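## Task

Facing the switch, find the fan tray on the left and drive home its two spring-loaded captive screws, the one over the handle and the one under it. Press each knob in gently while rotating it clockwise, and keep going until both knobs sit tight against the tray's faceplate. You may work in the switch slots, on the shelf beneath, in the space above and between them, and on the robot's table. The ESD tray is loose on the shelf.

## Robot and tools

ROBOT. Two seven-joint Kinova Gen3 arms, left_arm and right_arm, each ending in a Robotiq 2F-85 two-finger gripper with a wrist camera. Cameras: cam_head_left and cam_head_right on a fixed stand behind the arms, plus cam_left_wrist and cam_right_wrist. All images are 896x504.

FRAMES. Scene frame: origin at table-top height midway between the nominal arm bases, +z up, +x out over the table, left_arm on the +y side. Image sides do not follow the arm names. Calibrated bases: left_arm (+0.031, +0.302, +0.017) m, quat_wxyz (+1.000, 0, 0, +0.017); right_arm (-0.044, -0.273, +0.017) m, quat_wxyz (+1.000, 0, 0, -0.029). Each arm reports its hand pose in its own base frame. Gripper axes: fingers point along +z, fingers open and close along y. end_effector_position is the point between the pads when closed; fingertips stick out about 19 mm past it when closed and 6 mm when fully open. Reported poses can be a few cm off, more at long reach.

ROW LAYOUT (used by execute_actions and move). One row = 16 numbers, always both arms: left_arm dx, dy, dz, rx, ry, rz, left gripper position, left gripper speed, then the same eight for right_arm. Pose numbers are offsets, not poses: they count from that arm's Hand target at the start of the action (or move), along that Hand target's own gripper axes. Scale: 1.0 = 0.6 m for dx/dy/dz and 180 degrees for rotation; range -1 to 1. rx, ry, rz form a single rotation vector. Six zeros re-request the current Hand target. Gripper position is absolute: +1 fully open (85 mm), 0 about 45 mm, -1 closed, not linear in between. Gripper speed -1..+1: about 20, 85, 150 mm/s; slower and less deep closes grip more softly. Always resend the gripper numbers you want kept; 0 is a real command.

execute_actions(actions, cameras). actions: a list of actions; each action is a list of up to 15 rows, one per 1/30 s step; a short action repeats its last row. Every row in one action counts from the same start pose, but the next action starts from the new Hand target, so repeating an offset moves further. An empty list returns state plus all camera images. cameras: list of names, ["all"], or []; an unknown name invalidates the call.

move(target, speed, blend, blocking, cameras). Straight-line path of each gripper toward the offset target. target: one 16-number row, or up to 15 rows, all measured from the same starting Hand targets. speed: m/s, 0.002 to 0.5, default 0.25 (one value or one per target); rotation capped at twice that in rad/s and at 0.873 rad/s. blend: corner rounding in m, 0 = stop at each point. Moves stop after 10 s. blocking=false returns after about 0.5 s while the motion continues. No obstacle or arm avoidance; grippers lag and drift more at speed. The result adds a move: line (done, off_target, moving, held, fault) and limits (paced = pose clipped, held = steps withheld).

wait(seconds 0 to 10, cameras): let time pass holding commands. stop(cameras): brake a running move. zoom_image(camera, region [x0, y0, x1, y1] in pixels, at most 504 by 504): closer look at the latest image. clear_fault(arm: left_arm or right_arm): clears a reported torque fault. read_manual(section "licences"): licence texts only. finished_scene(scene): ends the current scene, given its number; irreversible.

RESULTS. Per arm: end_effector_position (m), end_effector_quat_wxyz, Hand target (last commanded pose after clipping; next offsets start here), joint positions, velocities, torques, Flange force along gripper x y z (includes held weight and error), Tool commands. Gripper: position_measured_pct is roughly 50 - 50 x position; object_status 0 moving, 1 blocked opening, 2 stopped on an object before the requested position, 3 reached the request or pads met (empty or soft grip); motor_current_ma about 1000 on a firm hold, near 0 in air. Action calls also list end_effector_position at some steps. Wrist depth: 7x7 grid of distances in mm (164 to 4000), rows separated by " / ", "-" = no value.

MOTION LIMITS. Orientation commands are clipped to within 32 degrees of the current one each step. Joint speeds are capped at 1.39 or 1.22 rad/s. A gripper often stops short of its Hand target; resend the remaining gap as an offset. Big wrist turns can swing the elbow. A clearance check holds commands that bring the arms too close, but contact is still possible.

CAUTIONS. Arms are stiff: aiming even a few mm beyond a firm contact pushes very hard, so to tighten a spring-loaded screw aim only slightly past the knob and retreat to release. Twisting a gripped knob also loads the gripper. Avoid fast contacts, arm-on-arm hits, or closing one gripper on the other's fingers. Do not knock anything out of the work area or let parts fall; keep the shelf fan tray upright and do not disturb the loose ESD tray. Joint torque above 104.5 N m (first four joints) or 51.3 N m (wrist joints), or straying 5 degrees from plan, causes a torque fault that needs clear_fault. Holding loads or stretched poses heats motors: MOTOR HOT at 60 °C, a sinking over-temperature stop at 75 °C.

Each tool is called after ">>>" as a command line: name --argument value for each argument, lists and objects as JSON in quotes; but a table of rows of numbers goes row by row, as --pt "numbers of a row", without its own name.

## Session

>>> execute_actions --actions '[]'

Scene clock: 0.00 s.
left_arm: end_effector_position=(+0.2901, -0.0017, +0.3707) position_measured_pct=0.0 object_status=3 motor_current_ma=0 end_effector_quat_wxyz=(+0.692, +0.525, -0.444, +0.219) | right_arm: end_effector_position=(+0.1389, -0.2605, +0.2587) position_measured_pct=0.0 object_status=3 motor_current_ma=0 end_effector_quat_wxyz=(-0.421, +0.166, +0.875, +0.170)
Joint positions: left_arm=[-0.894 0.796 0.383 1.666 0.642 2.082 2.768] | right_arm=[0.879 0.684 -0.135 1.459 0.23 1.94 1.902]
Joint velocities: within noise
Joint torques (N m): no reading
Flange force (N): no reading
Wrist depth (mm): cam_left_wrist=[2774 2908 3070 3219 3366 3643 3623 / 2729 2550 1047 1023 3471 3623 3877 / 2600 2631 3084 921 3490 3663 3994 / 2870 3028 1038 3250 3623 3746 - / 2908 3055 3203 3435 3663 3767 - / 2335 3084 3332 3508 3527 3855 - / 888 3157 3383 799 3684 3970 3746] | cam_right_wrist=[2286 2376 1188 2798 3055 3098 311 / 2188 2271 2343 2521 2631 2674 335 / 1973 2053 2028 2195 2278 2447 384 / 1768 1827 1852 1950 2046 388 357 / 1621 1666 1704 1782 1832 404 371 / 1507 1531 1542 581 579 413 391 / 1384 516 514 527 527 424 426]
Hand target: left_arm +0.2901, -0.0017, +0.3707; +0.692, +0.525, -0.444, +0.219 | right_arm +0.1389, -0.2605, +0.2587; -0.421, +0.166, +0.875, +0.170
Tool commands: left_gripper/position=+1.0 left_gripper/speed=+1.0 right_gripper/position=+1.0 right_gripper/speed=+1.0

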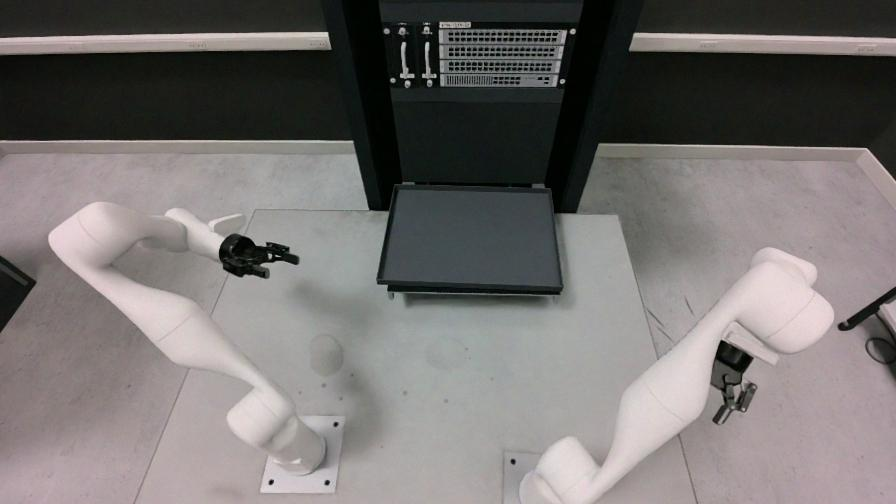

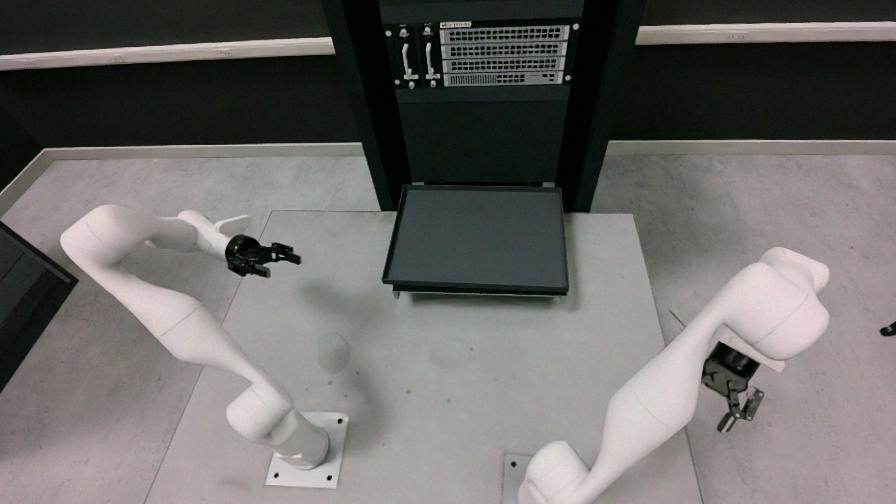

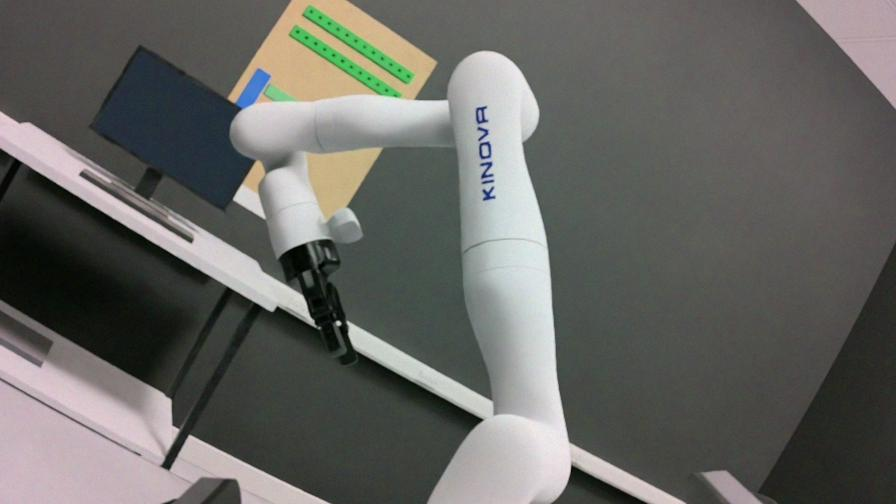

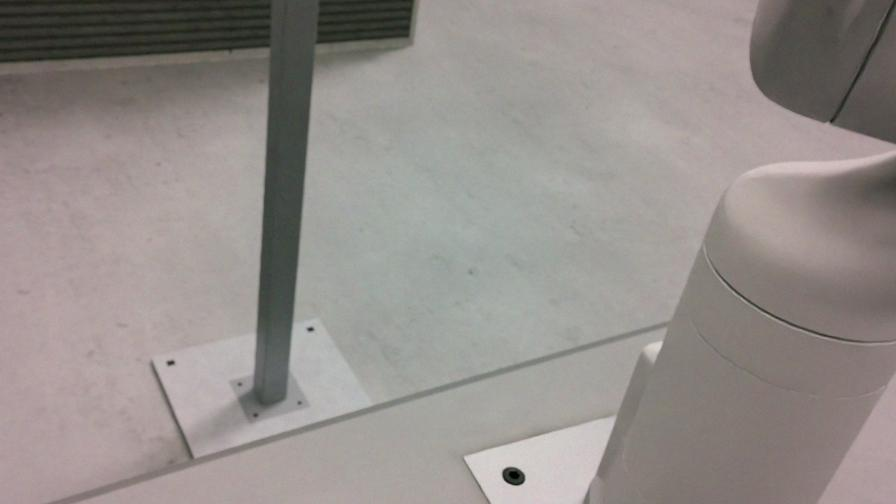

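>>> zoom_image --camera "cam_head_left" --region '[370, 0, 600, 120]'

>>> zoom_image --camera "cam_head_right" --region '[370, 0, 600, 120]'

Scaled by 2.191 from the camera's 896x504 image, which has a finer 1280x720 frame.

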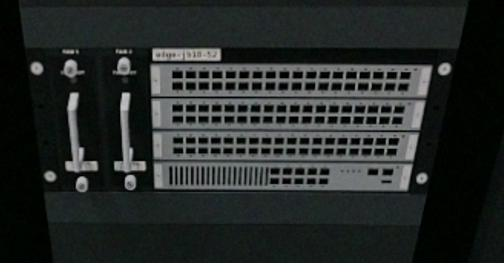

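Scaled by 2.191 from the camera's 896x504 image, which has a finer 1280x720 frame.

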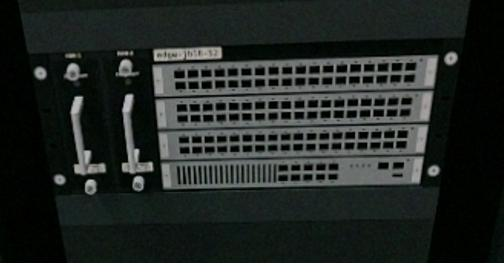

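>>> move --target '[0.439, -0.0657, 0.3187, 0.601, 0.1614, 0.1354, 1, 1, 0,0,0,0,0,0,1,1]' --speed 0.35 --cameras '["all"]'

Scene clock: 120.83 s.
left_arm: end_effector_position=(+0.3809, -0.2350, +0.5825) position_measured_pct=0.0 object_status=3 motor_current_ma=0 end_effector_quat_wxyz=(+0.012, +0.707, -0.012, +0.707) | right_arm: end_effector_position=(+0.1389, -0.2605, +0.2587) position_measured_pct=0.0 object_status=3 motor_current_ma=0 end_effector_quat_wxyz=(-0.421, +0.166, +0.875, +0.170)
Joint positions: left_arm=[-1.238 -1.309 0.444 2.11 1.574 0.98 3.976] | right_arm=[0.879 0.684 -0.135 1.459 0.23 1.94 1.902]
Joint torques (N m): left_arm=[-1.85 13.37 -5.33 -6.8 1.48 -2.36 0.18] | right_arm=[-0.48 -18.62 -0.01 -6.01 0.64 2.53 -0.16]
Flange force (N): left_arm=[-1.0 0.7 -6.0] | right_arm=[0.0 0.1 3.1]
Wrist depth (mm): cam_left_wrist=[1792 1792 918 599 596 595 594 / 1807 1822 907 601 597 591 595 / 1827 1827 906 601 597 598 594 / 1822 1787 898 603 601 603 599 / 1817 1832 884 605 604 602 601 / 1812 1817 882 604 603 606 604 / 1827 1842 883 608 605 601 599] | cam_right_wrist=[2255 2385 1193 2786 3014 3055 311 / 2174 2294 2271 2511 2610 2674 334 / 1950 2028 2059 2225 2302 2420 384 / 1763 1807 1847 1962 2040 388 359 / 1602 1670 1683 1812 1837 404 370 / 1500 1542 1531 580 578 413 391 / 1387 516 514 530 528 425 425]
Hand target: left_arm +0.3809, -0.2350, +0.5825; +0.012, +0.707, -0.012, +0.707 | right_arm +0.1389, -0.2605, +0.2587; -0.421, +0.166, +0.875, +0.170
Off the commanded pose: left_arm 0.000 m, 0 deg | right_arm 0.000 m, 0 deg.
move: done

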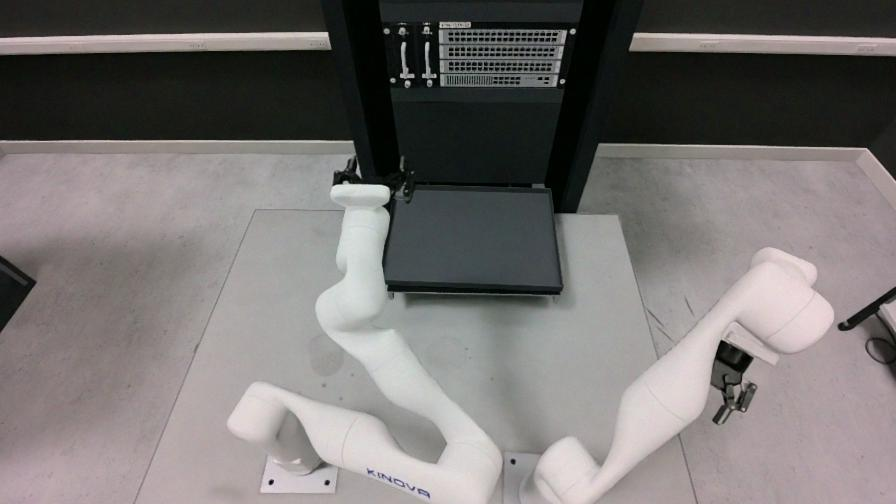

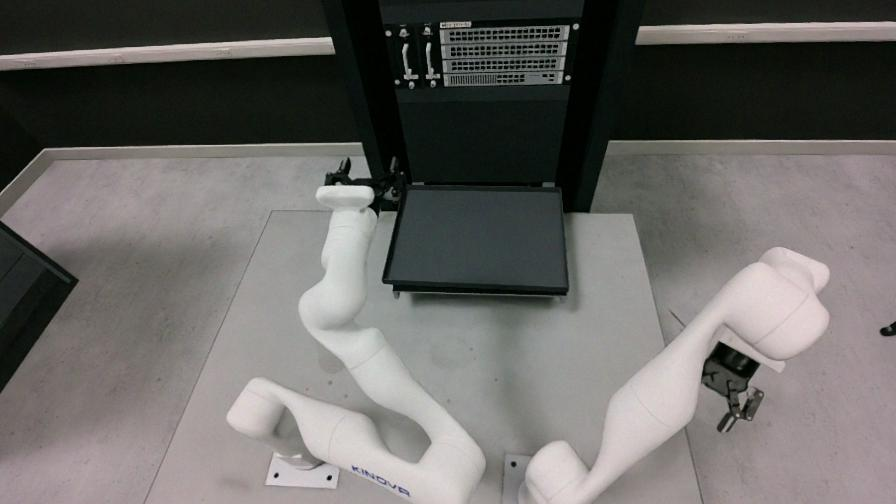

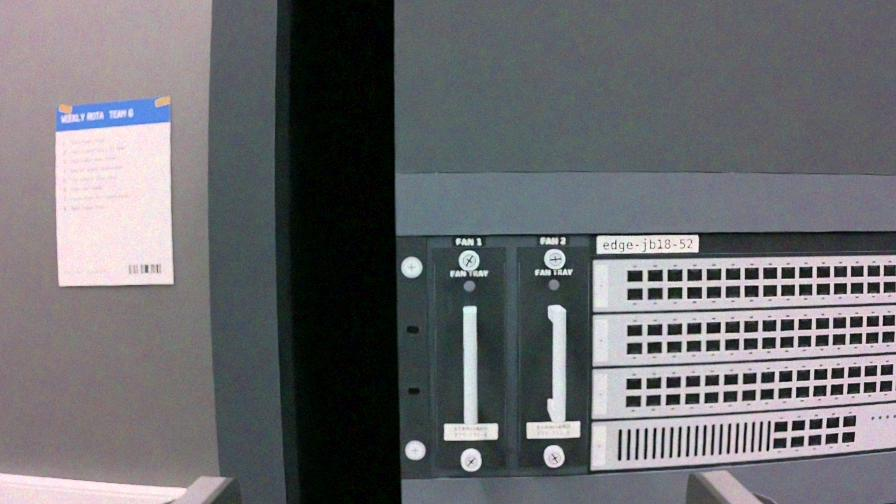

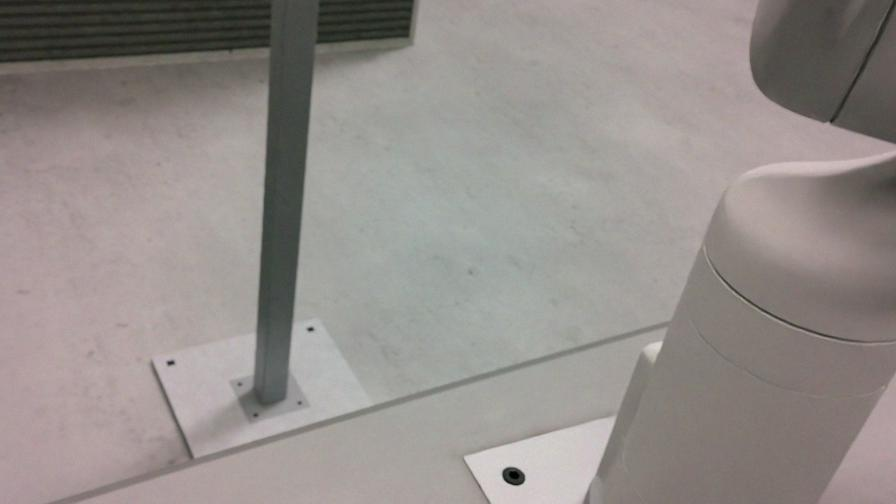

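>>> zoom_image --camera "cam_left_wrist" --region '[400, 220, 620, 344]'

>>> zoom_image --camera "cam_left_wrist" --region '[400, 380, 620, 504]'

Scaled by 2.291 from the camera's 896x504 image, which has a finer 1280x720 frame.

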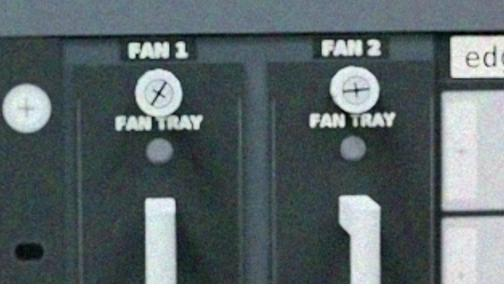

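Scaled by 2.291 from the camera's 896x504 image, which has a finer 1280x720 frame.

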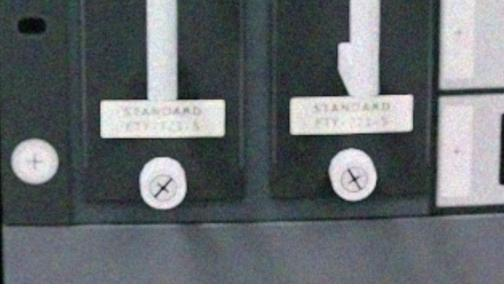

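>>> move --target '[0.0842, 0.0269, 0.5328, 0, 0, 0, -0.3, 1, 0,0,0,0,0,0,1,1]' --speed 0.25 --cameras '["all"]'

Scene clock: 210.07 s.
left_arm: end_effector_position=(+0.6998, -0.2621, +0.6332) position_measured_pct=64.9 object_status=3 motor_current_ma=0 end_effector_quat_wxyz=(+0.012, +0.707, -0.012, +0.707) | right_arm: end_effector_position=(+0.1389, -0.2605, +0.2587) position_measured_pct=0.0 object_status=3 motor_current_ma=0 end_effector_quat_wxyz=(-0.421, +0.166, +0.875, +0.170)
Joint positions: left_arm=[-1.952 -1.169 0.936 1.369 1.909 0.789 4.183] | right_arm=[0.879 0.684 -0.135 1.459 0.23 1.94 1.902]
Joint torques (N m): left_arm=[-1.88 20.41 -8.36 -2.36 0.94 -2.75 0.17] | right_arm=[-0.47 -18.59 -0.1 -6 0.6 2.59 -0.17]
Flange force (N): left_arm=[-2.4 1.5 -5.1] | right_arm=[0.0 0.0 3.3]
Wrist depth (mm): cam_left_wrist=[300 502 282 281 280 280 278 / 299 501 282 282 281 280 279 / 299 546 283 282 281 280 279 / 397 498 283 282 282 281 280 / 298 539 284 283 282 281 280 / 297 494 285 284 283 283 284 / 296 490 286 284 283 285 284] | cam_right_wrist=[2286 2402 1197 2809 3000 3028 311 / 2195 2255 2302 2531 2652 2740 335 / 1956 2034 2040 2218 2318 2420 384 / 1768 1832 1862 1973 2059 388 359 / 1613 1658 1679 1773 1832 405 371 / 1497 1531 1528 580 578 414 391 / 1381 514 515 529 527 424 427]
Hand target: left_arm +0.6998, -0.2621, +0.6332; +0.012, +0.707, -0.012, +0.707 | right_arm +0.1389, -0.2605, +0.2587; -0.421, +0.166, +0.875, +0.170
Off the commanded pose: left_arm 0.000 m, 0 deg | right_arm 0.000 m, 0 deg.
move: done

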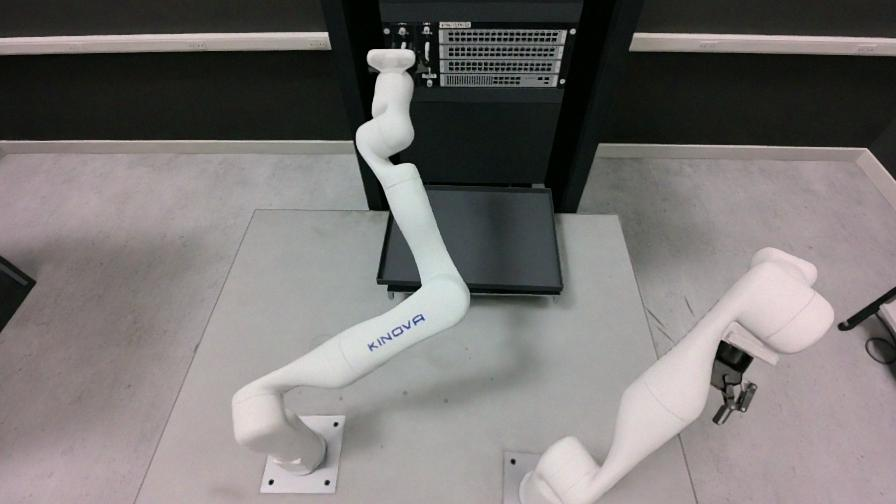

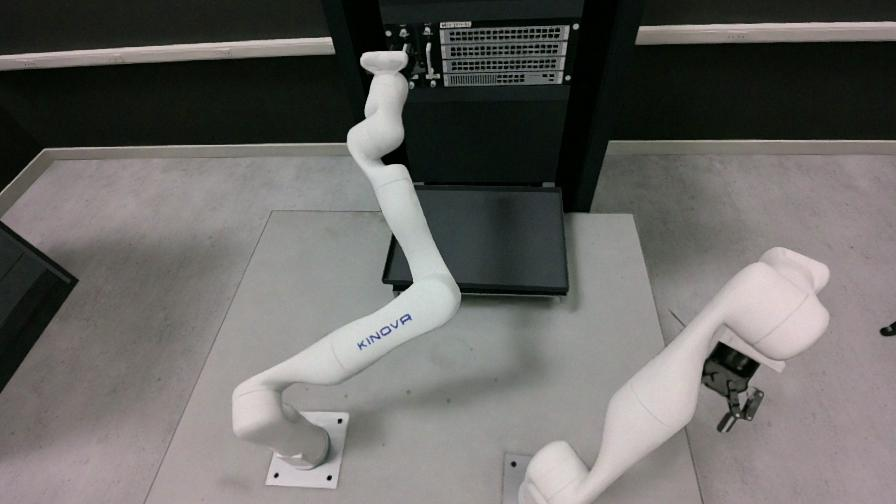

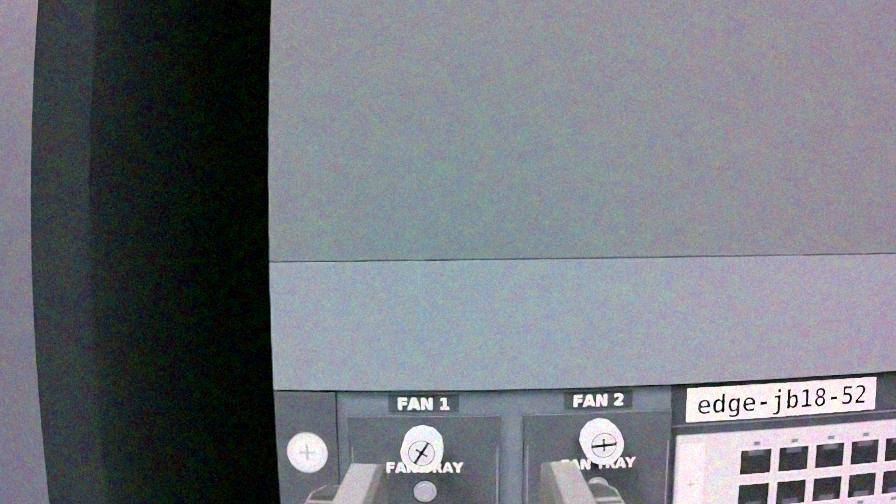

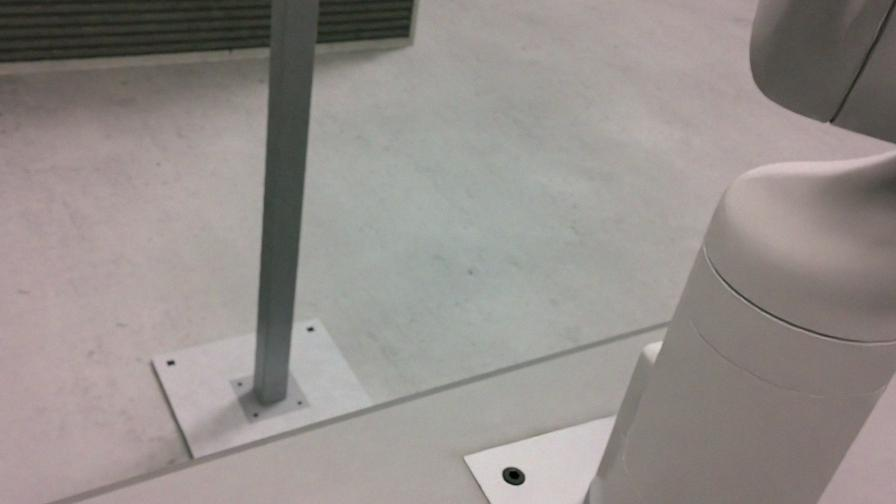

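>>> zoom_image --camera "cam_left_wrist" --region '[336, 384, 536, 504]'

>>> zoom_image --camera "cam_left_wrist" --region '[510, 384, 710, 504]'

Scaled by 2.520 from the camera's 896x504 image, which has a finer 1280x720 frame.

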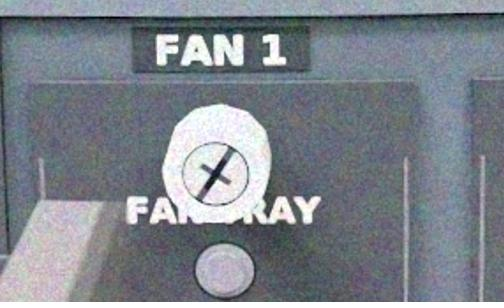

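Scaled by 2.520 from the camera's 896x504 image, which has a finer 1280x720 frame.

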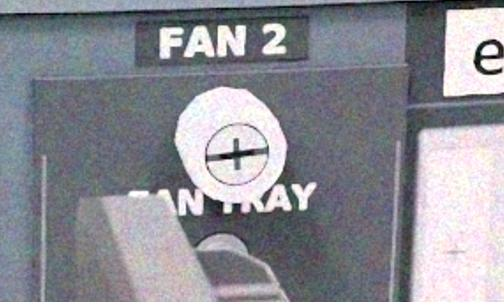

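>>> move --target '[-0.025, -0.023, 0.0833, 0, 0, 0, -0.3, 1, 0,0,0,0,0,0,1,1]' --speed 0.2 --cameras '["cam_left_wrist"]'

>>> zoom_image --camera "cam_left_wrist" --region '[350, 384, 550, 504]'

Scene clock: 276.80 s.
left_arm: end_effector_position=(+0.7502, -0.2501, +0.6182) position_measured_pct=64.9 object_status=3 motor_current_ma=0 end_effector_quat_wxyz=(+0.012, +0.707, -0.012, +0.707) | right_arm: end_effector_position=(+0.1389, -0.2605, +0.2587) position_measured_pct=0.0 object_status=3 motor_current_ma=0 end_effector_quat_wxyz=(-0.421, +0.166, +0.875, +0.170)
Joint positions: left_arm=[-2.07 -1.187 0.999 1.269 1.973 0.747 4.192] | right_arm=[0.879 0.684 -0.135 1.459 0.23 1.94 1.902]
Joint torques (N m): left_arm=[-1.61 21.97 -8.43 -1.58 0.87 -2.79 0.19] | right_arm=[-0.5 -18.64 0 -6.07 0.63 2.56 -0.16]
Flange force (N): left_arm=[-2.4 1.1 -4.3] | right_arm=[0.0 0.1 3.5]
Wrist depth (mm): cam_left_wrist=[341 457 232 231 230 229 229 / 340 494 233 232 231 230 230 / 360 495 233 232 231 230 230 / 360 451 234 232 231 231 231 / 358 490 234 233 232 232 231 / 358 448 234 235 235 234 233 / 356 447 235 234 234 233 235] | cam_right_wrist=[2263 2368 1197 2821 3055 3028 311 / 2167 2286 2326 2531 2695 2674 335 / 1967 2034 2053 2188 2302 2402 384 / 1749 1817 1857 1962 2034 388 358 / 1605 1670 1683 1782 1837 404 371 / 1510 1531 1528 582 578 413 391 / 1402 516 514 532 527 424 426]
Hand target: left_arm +0.7502, -0.2500, +0.6182; +0.012, +0.707, -0.012, +0.707 | right_arm +0.1389, -0.2605, +0.2587; -0.421, +0.166, +0.875, +0.170
Off the commanded pose: left_arm 0.000 m, 0 deg | right_arm 0.000 m, 0 deg.
move: done
Images, in order (width x height): cam_left_wrist 896x504.

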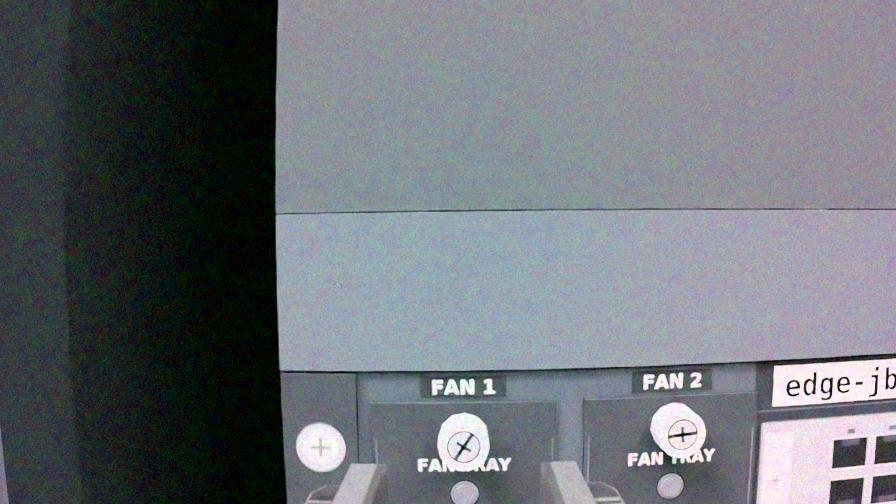

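Scaled by 2.520 from the camera's 896x504 image, which has a finer 1280x720 frame.

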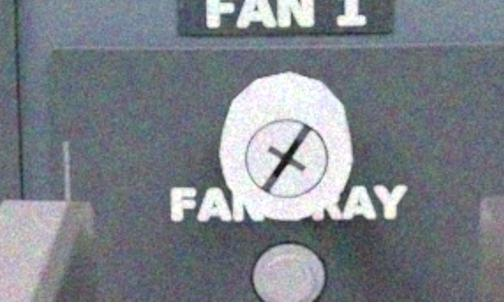

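>>> move --pt "0 0 0.025 0 0 0.5 -0.3 1 0 0 0 0 0 0 1 1" --pt "0 0 0.025 0 0 1.0 -0.3 1 0 0 0 0 0 0 1 1" --speed 0.43 --blend 0.01 --cameras '["cam_left_wrist"]'

>>> zoom_image --camera "cam_left_wrist" --region '[350, 384, 550, 504]'

Scene clock: 318.70 s.
left_arm: end_effector_position=(+0.7652, -0.2506, +0.6182) position_measured_pct=64.9 object_status=3 motor_current_ma=0 end_effector_quat_wxyz=(+0.707, +0.012, +0.707, -0.012) | right_arm: end_effector_position=(+0.1389, -0.2605, +0.2587) position_measured_pct=0.0 object_status=3 motor_current_ma=0 end_effector_quat_wxyz=(-0.421, +0.166, +0.875, +0.170)
Joint positions: left_arm=[-2.439 -1.46 0.3 1.199 2.412 1.183 1.513] | right_arm=[0.879 0.684 -0.135 1.459 0.23 1.94 1.902]
Joint torques (N m): left_arm=[-1.9 25.57 -3.74 4.23 0.02 -3.15 0.19] | right_arm=[-0.52 -18.64 -0.04 -6.06 0.63 2.59 -0.21]
Flange force (N): left_arm=[3.2 -1.6 -4.5] | right_arm=[0.0 -0.1 3.5]
Wrist depth (mm): cam_left_wrist=[220 197 217 178 216 454 363 / 221 180 217 217 216 455 364 / 221 218 218 217 216 456 365 / 222 219 218 218 217 484 366 / 223 219 219 218 217 486 367 / 223 220 219 219 218 460 368 / 223 221 222 219 218 460 350] | cam_right_wrist=[2286 2402 1186 2786 3041 3041 311 / 2160 2294 2302 2531 2621 2684 334 / 1962 2028 2059 2218 2294 2438 385 / 1768 1827 1852 1962 2046 387 359 / 1621 1674 1679 1782 1832 403 370 / 1490 1535 1535 582 577 414 390 / 1378 514 515 528 526 424 426]
Hand target: left_arm +0.7652, -0.2506, +0.6182; +0.707, +0.012, +0.707, -0.012 | right_arm +0.1389, -0.2605, +0.2587; -0.421, +0.166, +0.875, +0.170
Off the commanded pose: left_arm 0.000 m, 0 deg | right_arm 0.000 m, 0 deg.
move: done
Images, in order (width x height): cam_left_wrist 896x504.

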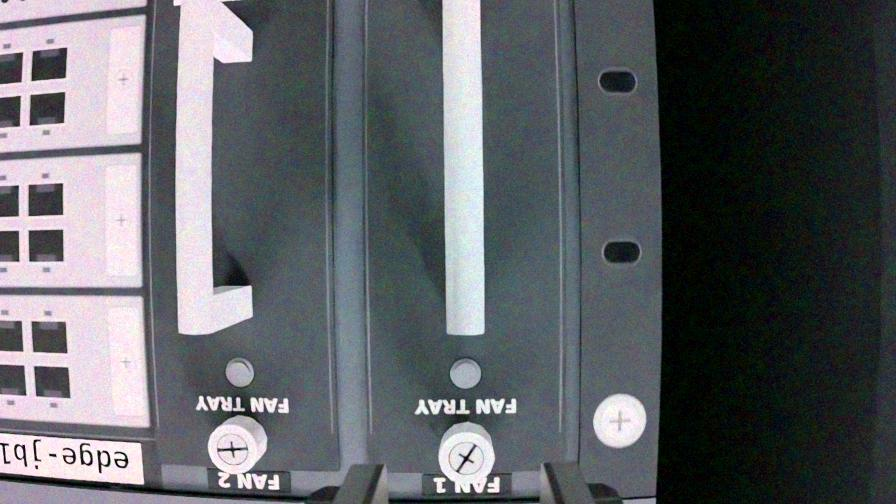

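Scaled by 2.520 from the camera's 896x504 image, which has a finer 1280x720 frame.

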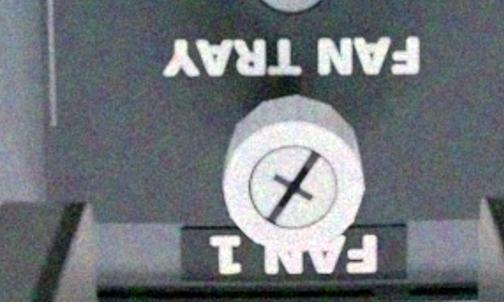

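>>> move --target '[0.0008, 0.0007, 0.05, 0, 0, 0, -0.3, 1, 0,0,0,0,0,0,1,1]' --speed 0.12 --cameras '["cam_left_wrist"]'

>>> zoom_image --camera "cam_left_wrist" --region '[350, 384, 580, 504]'

Scene clock: 411.73 s.
left_arm: end_effector_position=(+0.7952, -0.2512, +0.6178) position_measured_pct=64.9 object_status=3 motor_current_ma=0 end_effector_quat_wxyz=(+0.707, +0.012, +0.707, -0.012) | right_arm: end_effector_position=(+0.1389, -0.2605, +0.2587) position_measured_pct=0.0 object_status=3 motor_current_ma=0 end_effector_quat_wxyz=(-0.421, +0.166, +0.875, +0.170)
Joint positions: left_arm=[-2.478 -1.439 0.312 1.082 2.417 1.107 1.559] | right_arm=[0.879 0.684 -0.135 1.459 0.23 1.94 1.902]
Joint torques (N m): left_arm=[-1.87 26.45 -3.59 5.19 -0.13 -3.16 0.22] | right_arm=[-0.54 -18.66 -0.05 -6 0.61 2.59 -0.17]
Flange force (N): left_arm=[3.0 -1.5 -4.3] | right_arm=[-0.1 -0.2 3.3]
Wrist depth (mm): cam_left_wrist=[191 188 187 186 186 186 364 / - 188 187 187 186 186 364 / 192 188 188 187 187 186 365 / - 189 189 - 187 187 366 / 193 189 189 - 188 187 366 / 192 190 190 189 188 187 367 / 193 190 190 189 188 188 350] | cam_right_wrist=[2278 2438 1186 2809 3055 2960 311 / 2181 2263 2302 2511 2631 2652 335 / 1956 2021 2059 2225 2318 2420 385 / 1778 1822 1868 1962 2053 387 358 / 1625 1662 1696 1782 1812 404 371 / 1510 1535 1524 580 579 413 391 / 1390 515 515 529 527 425 426]
Hand target: left_arm +0.7952, -0.2512, +0.6178; +0.707, +0.012, +0.707, -0.012 | right_arm +0.1389, -0.2605, +0.2587; -0.421, +0.166, +0.875, +0.170
Off the commanded pose: left_arm 0.000 m, 0 deg | right_arm 0.000 m, 0 deg.
move: done
Images, in order (width x height): cam_left_wrist 896x504.

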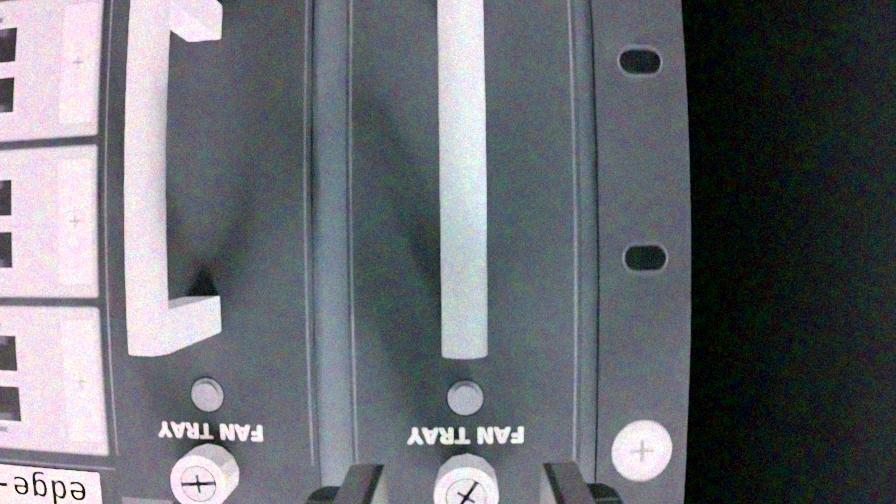

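Scaled by 2.191 from the camera's 896x504 image, which has a finer 1280x720 frame.

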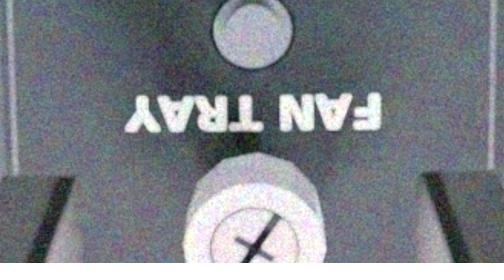

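>>> move --target '[0.0, 0.0006, 0.0253, 0, 0, 0, -0.3, 1, 0,0,0,0,0,0,1,1]' --speed 0.06 --cameras '["cam_left_wrist"]'

>>> zoom_image --camera "cam_left_wrist" --region '[350, 384, 580, 504]'

Scene clock: 459.40 s.
left_arm: end_effector_position=(+0.8104, -0.2513, +0.6178) position_measured_pct=64.9 object_status=3 motor_current_ma=0 end_effector_quat_wxyz=(+0.707, +0.012, +0.707, -0.012) | right_arm: end_effector_position=(+0.1389, -0.2605, +0.2587) position_measured_pct=0.0 object_status=3 motor_current_ma=0 end_effector_quat_wxyz=(-0.421, +0.166, +0.875, +0.170)
Joint positions: left_arm=[-2.498 -1.424 0.318 1.016 2.416 1.066 1.585] | right_arm=[0.879 0.684 -0.135 1.459 0.23 1.94 1.902]
Joint torques (N m): left_arm=[-1.83 26.89 -3.51 5.5 -0.19 -3.16 0.18] | right_arm=[-0.48 -18.69 -0.1 -6.08 0.61 2.58 -0.18]
Flange force (N): left_arm=[3.5 -1.2 -4.9] | right_arm=[-0.1 0.0 3.5]
Wrist depth (mm): cam_left_wrist=[- 172 172 - 171 170 363 / - 173 172 - 171 171 363 / - 173 173 - 172 171 348 / - 173 173 - 172 171 365 / - 174 174 - 172 172 348 / 175 174 174 173 173 172 367 / 175 175 174 174 173 173 350] | cam_right_wrist=[2302 2420 1203 2809 3098 3014 310 / 2203 2294 2351 2531 2652 2740 334 / 1973 2015 2028 2218 2294 2429 385 / 1759 1812 1862 1991 2034 388 357 / 1625 1658 1687 1782 1847 406 371 / 1510 1538 1531 581 580 414 391 / 1396 514 515 528 529 425 426]
Hand target: left_arm +0.8104, -0.2513, +0.6178; +0.707, +0.012, +0.707, -0.012 | right_arm +0.1389, -0.2605, +0.2587; -0.421, +0.166, +0.875, +0.170
Off the commanded pose: left_arm 0.000 m, 0 deg | right_arm 0.000 m, 0 deg.
move: done
Images, in order (width x height): cam_left_wrist 896x504.

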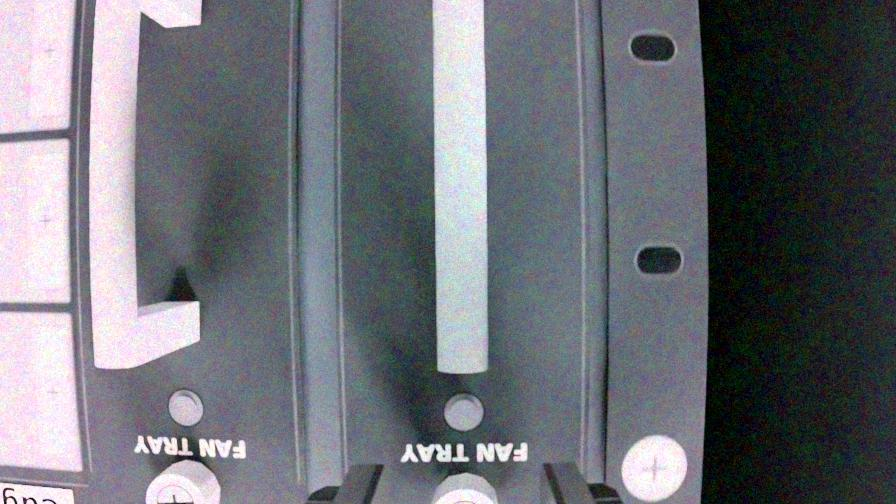

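Scaled by 2.191 from the camera's 896x504 image, which has a finer 1280x720 frame.

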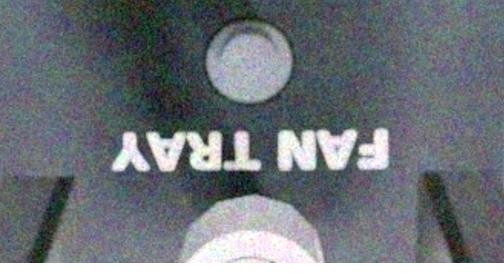

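>>> move --target '[0, 0, 0, 0, 0, 0, -0.62, -0.5, 0,0,0,0,0,0,1,1]' --cameras '["cam_left_wrist"]'

>>> zoom_image --camera "cam_left_wrist" --region '[376, 424, 556, 504]'

Scene clock: 474.47 s.
left_arm: end_effector_position=(+0.8104, -0.2513, +0.6178) position_measured_pct=81.4 object_status=0 motor_current_ma=0 end_effector_quat_wxyz=(+0.707, +0.012, +0.707, -0.012) | right_arm: end_effector_position=(+0.1389, -0.2605, +0.2587) position_measured_pct=0.0 object_status=3 motor_current_ma=0 end_effector_quat_wxyz=(-0.421, +0.166, +0.875, +0.170)
Joint positions: left_arm=[-2.498 -1.424 0.318 1.016 2.416 1.066 1.585] | right_arm=[0.879 0.684 -0.135 1.459 0.23 1.94 1.902]
Joint torques (N m): left_arm=[-1.86 26.85 -3.49 5.42 -0.18 -3.17 0.2] | right_arm=[-0.52 -18.65 -0.14 -6.03 0.62 2.6 -0.23]
Flange force (N): left_arm=[3.6 -1.1 -5.3] | right_arm=[0.0 -0.2 3.4]
Wrist depth (mm): cam_left_wrist=[- 172 172 - 171 170 363 / - 173 172 - 171 171 364 / - 173 173 - 171 171 347 / - 174 173 - 172 172 365 / - 174 174 - 172 172 349 / 175 174 174 173 172 172 366 / 175 174 174 173 173 173 351] | cam_right_wrist=[2310 2438 1184 2774 3000 3041 311 / 2167 2294 2302 2521 2663 2729 334 / 1939 2021 2066 2232 2310 2411 384 / 1773 1832 1842 1956 2034 388 358 / 1617 1679 1713 1768 1827 404 371 / 1493 1542 1514 583 577 414 391 / 1378 514 515 531 527 425 425]
Hand target: left_arm +0.8104, -0.2513, +0.6178; +0.707, +0.012, +0.707, -0.012 | right_arm +0.1389, -0.2605, +0.2587; -0.421, +0.166, +0.875, +0.170
Off the commanded pose: left_arm 0.000 m, 0 deg | right_arm 0.000 m, 0 deg.
move: done
Images, in order (width x height): cam_left_wrist 896x504.

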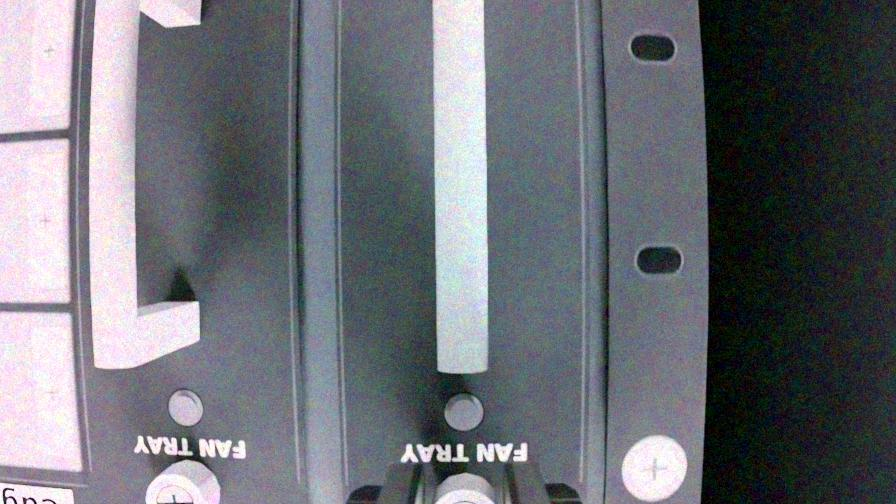

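Scaled by 2.800 from the camera's 896x504 image, which has a finer 1280x720 frame.

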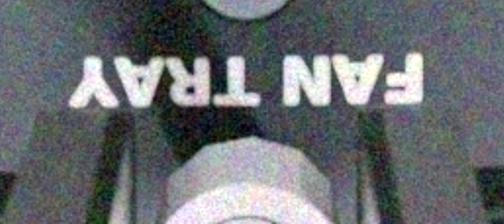

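>>> move --target '[0, 0, 0, 0, 0, 0, -0.72, -1, 0,0,0,0,0,0,1,1]' --cameras '["cam_left_wrist"]'

>>> zoom_image --camera "cam_left_wrist" --region '[376, 424, 556, 504]'

Scene clock: 483.60 s.
left_arm: end_effector_position=(+0.8104, -0.2513, +0.6178) position_measured_pct=85.3 object_status=0 motor_current_ma=480 end_effector_quat_wxyz=(+0.707, +0.012, +0.707, -0.012) | right_arm: end_effector_position=(+0.1389, -0.2605, +0.2587) position_measured_pct=0.0 object_status=3 motor_current_ma=0 end_effector_quat_wxyz=(-0.421, +0.166, +0.875, +0.170)
Joint positions: left_arm=[-2.498 -1.424 0.318 1.016 2.416 1.066 1.585] | right_arm=[0.879 0.684 -0.135 1.459 0.23 1.94 1.902]
Joint torques (N m): left_arm=[-2.32 26.32 -3.2 5.09 -0.18 -3.19 0.19] | right_arm=[-0.46 -18.58 -0.05 -6.05 0.61 2.58 -0.22]
Flange force (N): left_arm=[3.4 -1.2 -7.0] | right_arm=[0.1 0.0 3.4]
Wrist depth (mm): cam_left_wrist=[- 172 172 - 171 170 362 / - 173 172 - 171 171 363 / - 173 173 - 172 171 347 / - 173 173 - 172 172 364 / - 174 173 - 172 172 348 / 175 174 174 173 173 172 367 / 175 174 175 173 173 173 351] | cam_right_wrist=[2271 2438 1193 2774 3028 3014 311 / 2167 2255 2326 2570 2621 2684 334 / 1956 2040 2046 2225 2310 2411 385 / 1759 1817 1868 1973 2046 388 359 / 1613 1662 1700 1778 1827 404 370 / 1507 1535 1531 581 577 413 391 / 1387 512 515 528 530 424 427]
Hand target: left_arm +0.8104, -0.2513, +0.6178; +0.707, +0.012, +0.707, -0.012 | right_arm +0.1389, -0.2605, +0.2587; -0.421, +0.166, +0.875, +0.170
Off the commanded pose: left_arm 0.000 m, 0 deg | right_arm 0.000 m, 0 deg.
move: done
Images, in order (width x height): cam_left_wrist 896x504.

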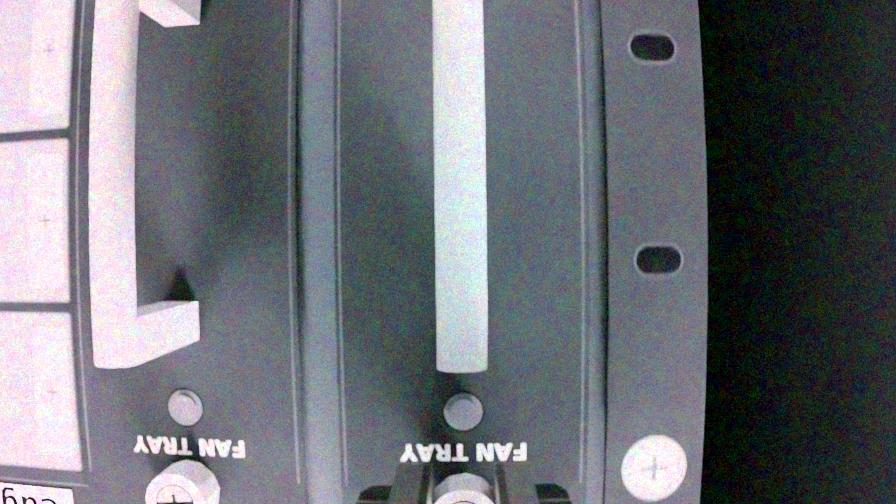

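Scaled by 2.800 from the camera's 896x504 image, which has a finer 1280x720 frame.

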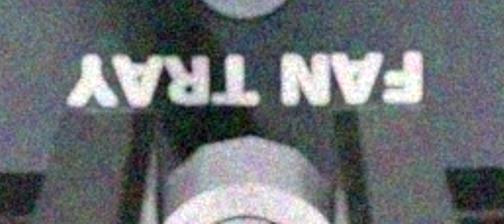

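>>> move --target '[0, 0, 0.0035, 0, 0, 0, -0.72, -1, 0,0,0,0,0,0,1,1]' --speed 0.02

Scene clock: 488.93 s.
left_arm: end_effector_position=(+0.8125, -0.2514, +0.6178) position_measured_pct=85.7 object_status=3 motor_current_ma=460 end_effector_quat_wxyz=(+0.707, +0.012, +0.707, -0.012) | right_arm: end_effector_position=(+0.1389, -0.2605, +0.2587) position_measured_pct=0.0 object_status=3 motor_current_ma=0 end_effector_quat_wxyz=(-0.421, +0.166, +0.875, +0.170)
Joint positions: left_arm=[-2.501 -1.422 0.319 1.006 2.416 1.061 1.589] | right_arm=[0.879 0.684 -0.135 1.459 0.23 1.94 1.902]
Joint torques (N m): left_arm=[-2.85 25.68 -2.77 4.13 0.08 -3.67 0.21] | right_arm=[-0.51 -18.61 -0.07 -6.13 0.6 2.61 -0.23]
Flange force (N): left_arm=[4.8 -0.2 -13.1] | right_arm=[0.2 0.0 3.8]
Wrist depth (mm): cam_left_wrist=[- 170 170 - 169 168 363 / - 171 170 - 169 169 363 / - 171 171 - 170 169 347 / - 172 171 - 170 169 365 / - 172 172 - 171 170 350 / 173 172 172 171 171 170 366 / 173 172 172 171 171 171 351] | cam_right_wrist=[2294 2376 1193 2763 3041 3084 310 / 2167 2263 2343 2531 2621 2652 335 / 1967 2034 2053 2218 2278 2402 384 / 1763 1807 1837 1944 2028 387 359 / 1621 1662 1700 1792 1837 404 371 / 1503 1535 1531 583 578 413 390 / 1381 515 514 530 527 424 426]
Hand target: left_arm +0.8125, -0.2514, +0.6178; +0.707, +0.012, +0.707, -0.012 | right_arm +0.1389, -0.2605, +0.2587; -0.421, +0.166, +0.875, +0.170
Off the commanded pose: left_arm 0.000 m, 0 deg | right_arm 0.000 m, 0 deg.
move: done

>>> move --pt "0 0 0.001 0 0 0.5 -0.72 -1 0 0 0 0 0 0 1 1" --pt "0 0 0.002 0 0 0.99 -0.72 -1 0 0 0 0 0 0 1 1" --speed 0.4 --blend 0.01 --cameras '["cam_left_wrist"]'

>>> zoom_image --camera "cam_left_wrist" --region '[376, 424, 556, 504]'

Scene clock: 504.50 s.
left_arm: end_effector_position=(+0.8137, -0.2514, +0.6178) position_measured_pct=85.7 object_status=3 motor_current_ma=460 end_effector_quat_wxyz=(+0.023, +0.707, -0.001, +0.707) | right_arm: end_effector_position=(+0.1389, -0.2605, +0.2587) position_measured_pct=0.0 object_status=3 motor_current_ma=0 end_effector_quat_wxyz=(-0.421, +0.166, +0.875, +0.170)
Joint positions: left_arm=[-2.905 -1.387 -0.56 0.976 3.062 1.24 -0.963] | right_arm=[0.879 0.684 -0.135 1.459 0.23 1.94 1.902]
Joint torques (N m): left_arm=[2.58 30.72 3.51 0.74 -0.83 -17.78 0.11] | right_arm=[-0.4 -18.66 -0.05 -6.04 0.64 2.58 -0.16]
Flange force (N): left_arm=[-37.1 -24.6 -82.2] | right_arm=[-0.2 0.2 3.3]
Wrist depth (mm): cam_left_wrist=[330 169 169 168 168 167 - / 332 170 169 169 168 168 167 / 333 170 170 169 169 168 168 / 335 170 170 169 169 168 168 / 337 171 170 170 169 169 168 / 338 171 170 170 170 169 169 / 338 171 171 171 172 171 171] | cam_right_wrist=[2286 2420 1193 2774 3070 3070 311 / 2174 2302 2335 2511 2631 2652 335 / 1973 2028 2034 2232 2294 2429 384 / 1778 1817 1878 1956 2040 388 358 / 1621 1674 1670 1768 1822 405 370 / 1493 1542 1531 581 577 413 390 / 1387 514 516 528 527 424 426]
Hand target: left_arm +0.8137, -0.2514, +0.6178; +0.023, +0.707, -0.001, +0.707 | right_arm +0.1389, -0.2605, +0.2587; -0.421, +0.166, +0.875, +0.170
Off the commanded pose: left_arm 0.000 m, 0 deg | right_arm 0.000 m, 0 deg.
move: done
Images, in order (width x height): cam_left_wrist 896x504.

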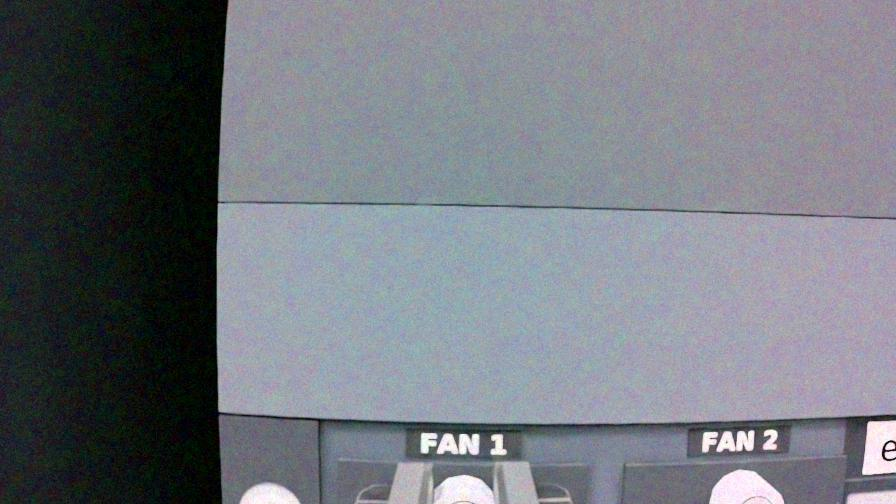

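Scaled by 2.800 from the camera's 896x504 image, which has a finer 1280x720 frame.

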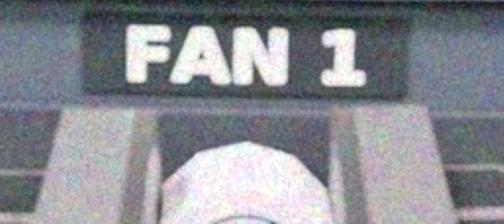

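>>> move --target '[-0.0004, -0.0003, -0.002, 0, 0, 0, -0.72, -1, 0,0,0,0,0,0,1,1]' --speed 0.02

Scene clock: 527.77 s.
left_arm: end_effector_position=(+0.8126, -0.2512, +0.6175) position_measured_pct=85.7 object_status=3 motor_current_ma=460 end_effector_quat_wxyz=(+0.023, +0.707, -0.001, +0.707) | right_arm: end_effector_position=(+0.1389, -0.2605, +0.2587) position_measured_pct=0.0 object_status=3 motor_current_ma=0 end_effector_quat_wxyz=(-0.421, +0.166, +0.875, +0.170)
Joint positions: left_arm=[-2.906 -1.388 -0.56 0.983 3.062 1.244 -0.963] | right_arm=[0.879 0.684 -0.135 1.459 0.23 1.94 1.902]
Joint torques (N m): left_arm=[5.5 34.28 3.04 10.53 -0.91 -6.11 0.19] | right_arm=[-0.51 -18.59 -0.06 -6.01 0.61 2.6 -0.14]
Flange force (N): left_arm=[-9.2 -5.4 1.8] | right_arm=[0.0 0.0 3.4]
Wrist depth (mm): cam_left_wrist=[330 170 169 169 168 168 168 / 333 170 170 169 169 168 168 / 333 170 170 169 169 169 168 / 335 171 170 170 170 169 169 / 336 171 171 170 170 169 169 / 338 172 171 171 170 170 169 / 339 389 172 171 172 172 172] | cam_right_wrist=[2263 2402 1199 2763 3014 3055 311 / 2181 2255 2302 2521 2570 2674 335 / 1944 2040 2046 2195 2294 2429 385 / 1773 1832 1873 1956 2028 389 359 / 1629 1674 1683 1787 1842 405 371 / 1500 1535 1528 582 580 413 390 / 1387 515 516 529 527 425 426]
Hand target: left_arm +0.8125, -0.2512, +0.6175; +0.023, +0.707, -0.001, +0.707 | right_arm +0.1389, -0.2605, +0.2587; -0.421, +0.166, +0.875, +0.170
Off the commanded pose: left_arm 0.000 m, 0 deg | right_arm 0.000 m, 0 deg.
move: done

>>> move --pt "0 0 0 0 0 0 -0.58 -0.5 0 0 0 0 0 0 1 1" --pt "0 0 0 0 0 -0.48 -0.58 -0.5 0 0 0 0 0 0 1 1" --speed 0.4 --cameras '["cam_left_wrist"]'

>>> zoom_image --camera "cam_left_wrist" --region '[376, 424, 556, 504]'

Scene clock: 576.80 s.
left_arm: end_effector_position=(+0.8125, -0.2512, +0.6175) position_measured_pct=78.8 object_status=3 motor_current_ma=0 end_effector_quat_wxyz=(+0.501, +0.516, +0.483, +0.500) | right_arm: end_effector_position=(+0.1389, -0.2605, +0.2587) position_measured_pct=0.0 object_status=3 motor_current_ma=0 end_effector_quat_wxyz=(-0.421, +0.166, +0.875, +0.170)
Joint positions: left_arm=[-2.707 -1.45 -0.118 0.995 2.728 1.194 0.254] | right_arm=[0.879 0.684 -0.135 1.459 0.23 1.94 1.902]
Joint torques (N m): left_arm=[-1.91 27.53 0.27 6.44 -0.94 -3.03 0.23] | right_arm=[-0.47 -18.65 -0.06 -6.06 0.59 2.56 -0.18]
Flange force (N): left_arm=[-1.8 -2.9 -3.8] | right_arm=[0.0 0.0 3.4]
Wrist depth (mm): cam_left_wrist=[398 419 466 450 500 472 484 / 598 719 766 719 857 786 810 / 1176 1201 1174 1193 1193 1197 1197 / 1210 1195 614 868 210 868 856 / 172 172 171 171 170 170 169 / 173 172 172 171 171 170 170 / 173 172 172 171 171 171 170] | cam_right_wrist=[2286 2429 1184 2798 2973 3055 311 / 2188 2302 2335 2521 2621 2717 335 / 1973 2034 2059 2218 2318 2438 385 / 1763 1812 1873 1979 2028 387 359 / 1625 1674 1696 1797 1847 405 370 / 1500 1531 1524 582 579 413 391 / 1405 516 516 530 526 424 426]
Hand target: left_arm +0.8125, -0.2512, +0.6175; +0.501, +0.516, +0.483, +0.500 | right_arm +0.1389, -0.2605, +0.2587; -0.421, +0.166, +0.875, +0.170
Off the commanded pose: left_arm 0.000 m, 0 deg | right_arm 0.000 m, 0 deg.
move: done
Images, in order (width x height): cam_left_wrist 896x504.

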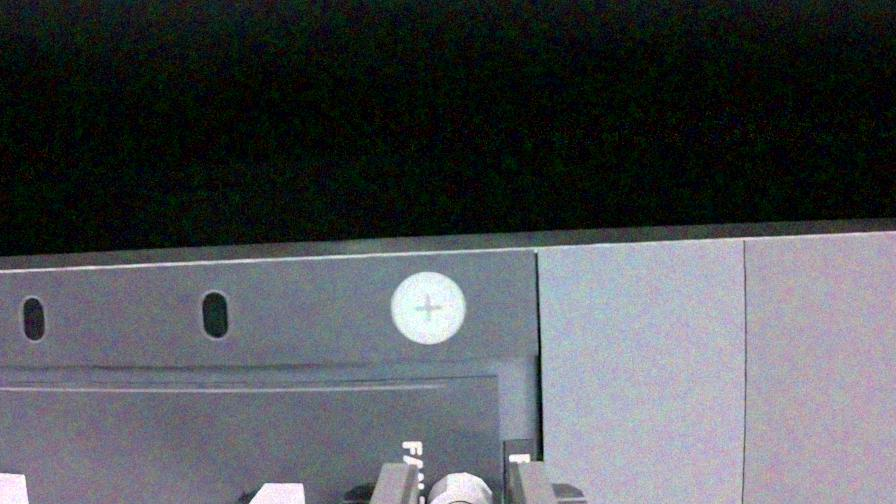

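Scaled by 2.800 from the camera's 896x504 image, which has a finer 1280x720 frame.

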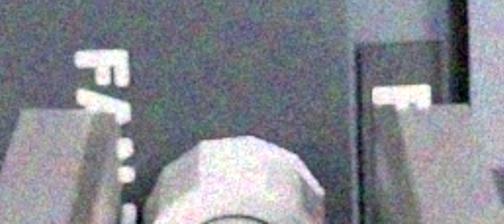

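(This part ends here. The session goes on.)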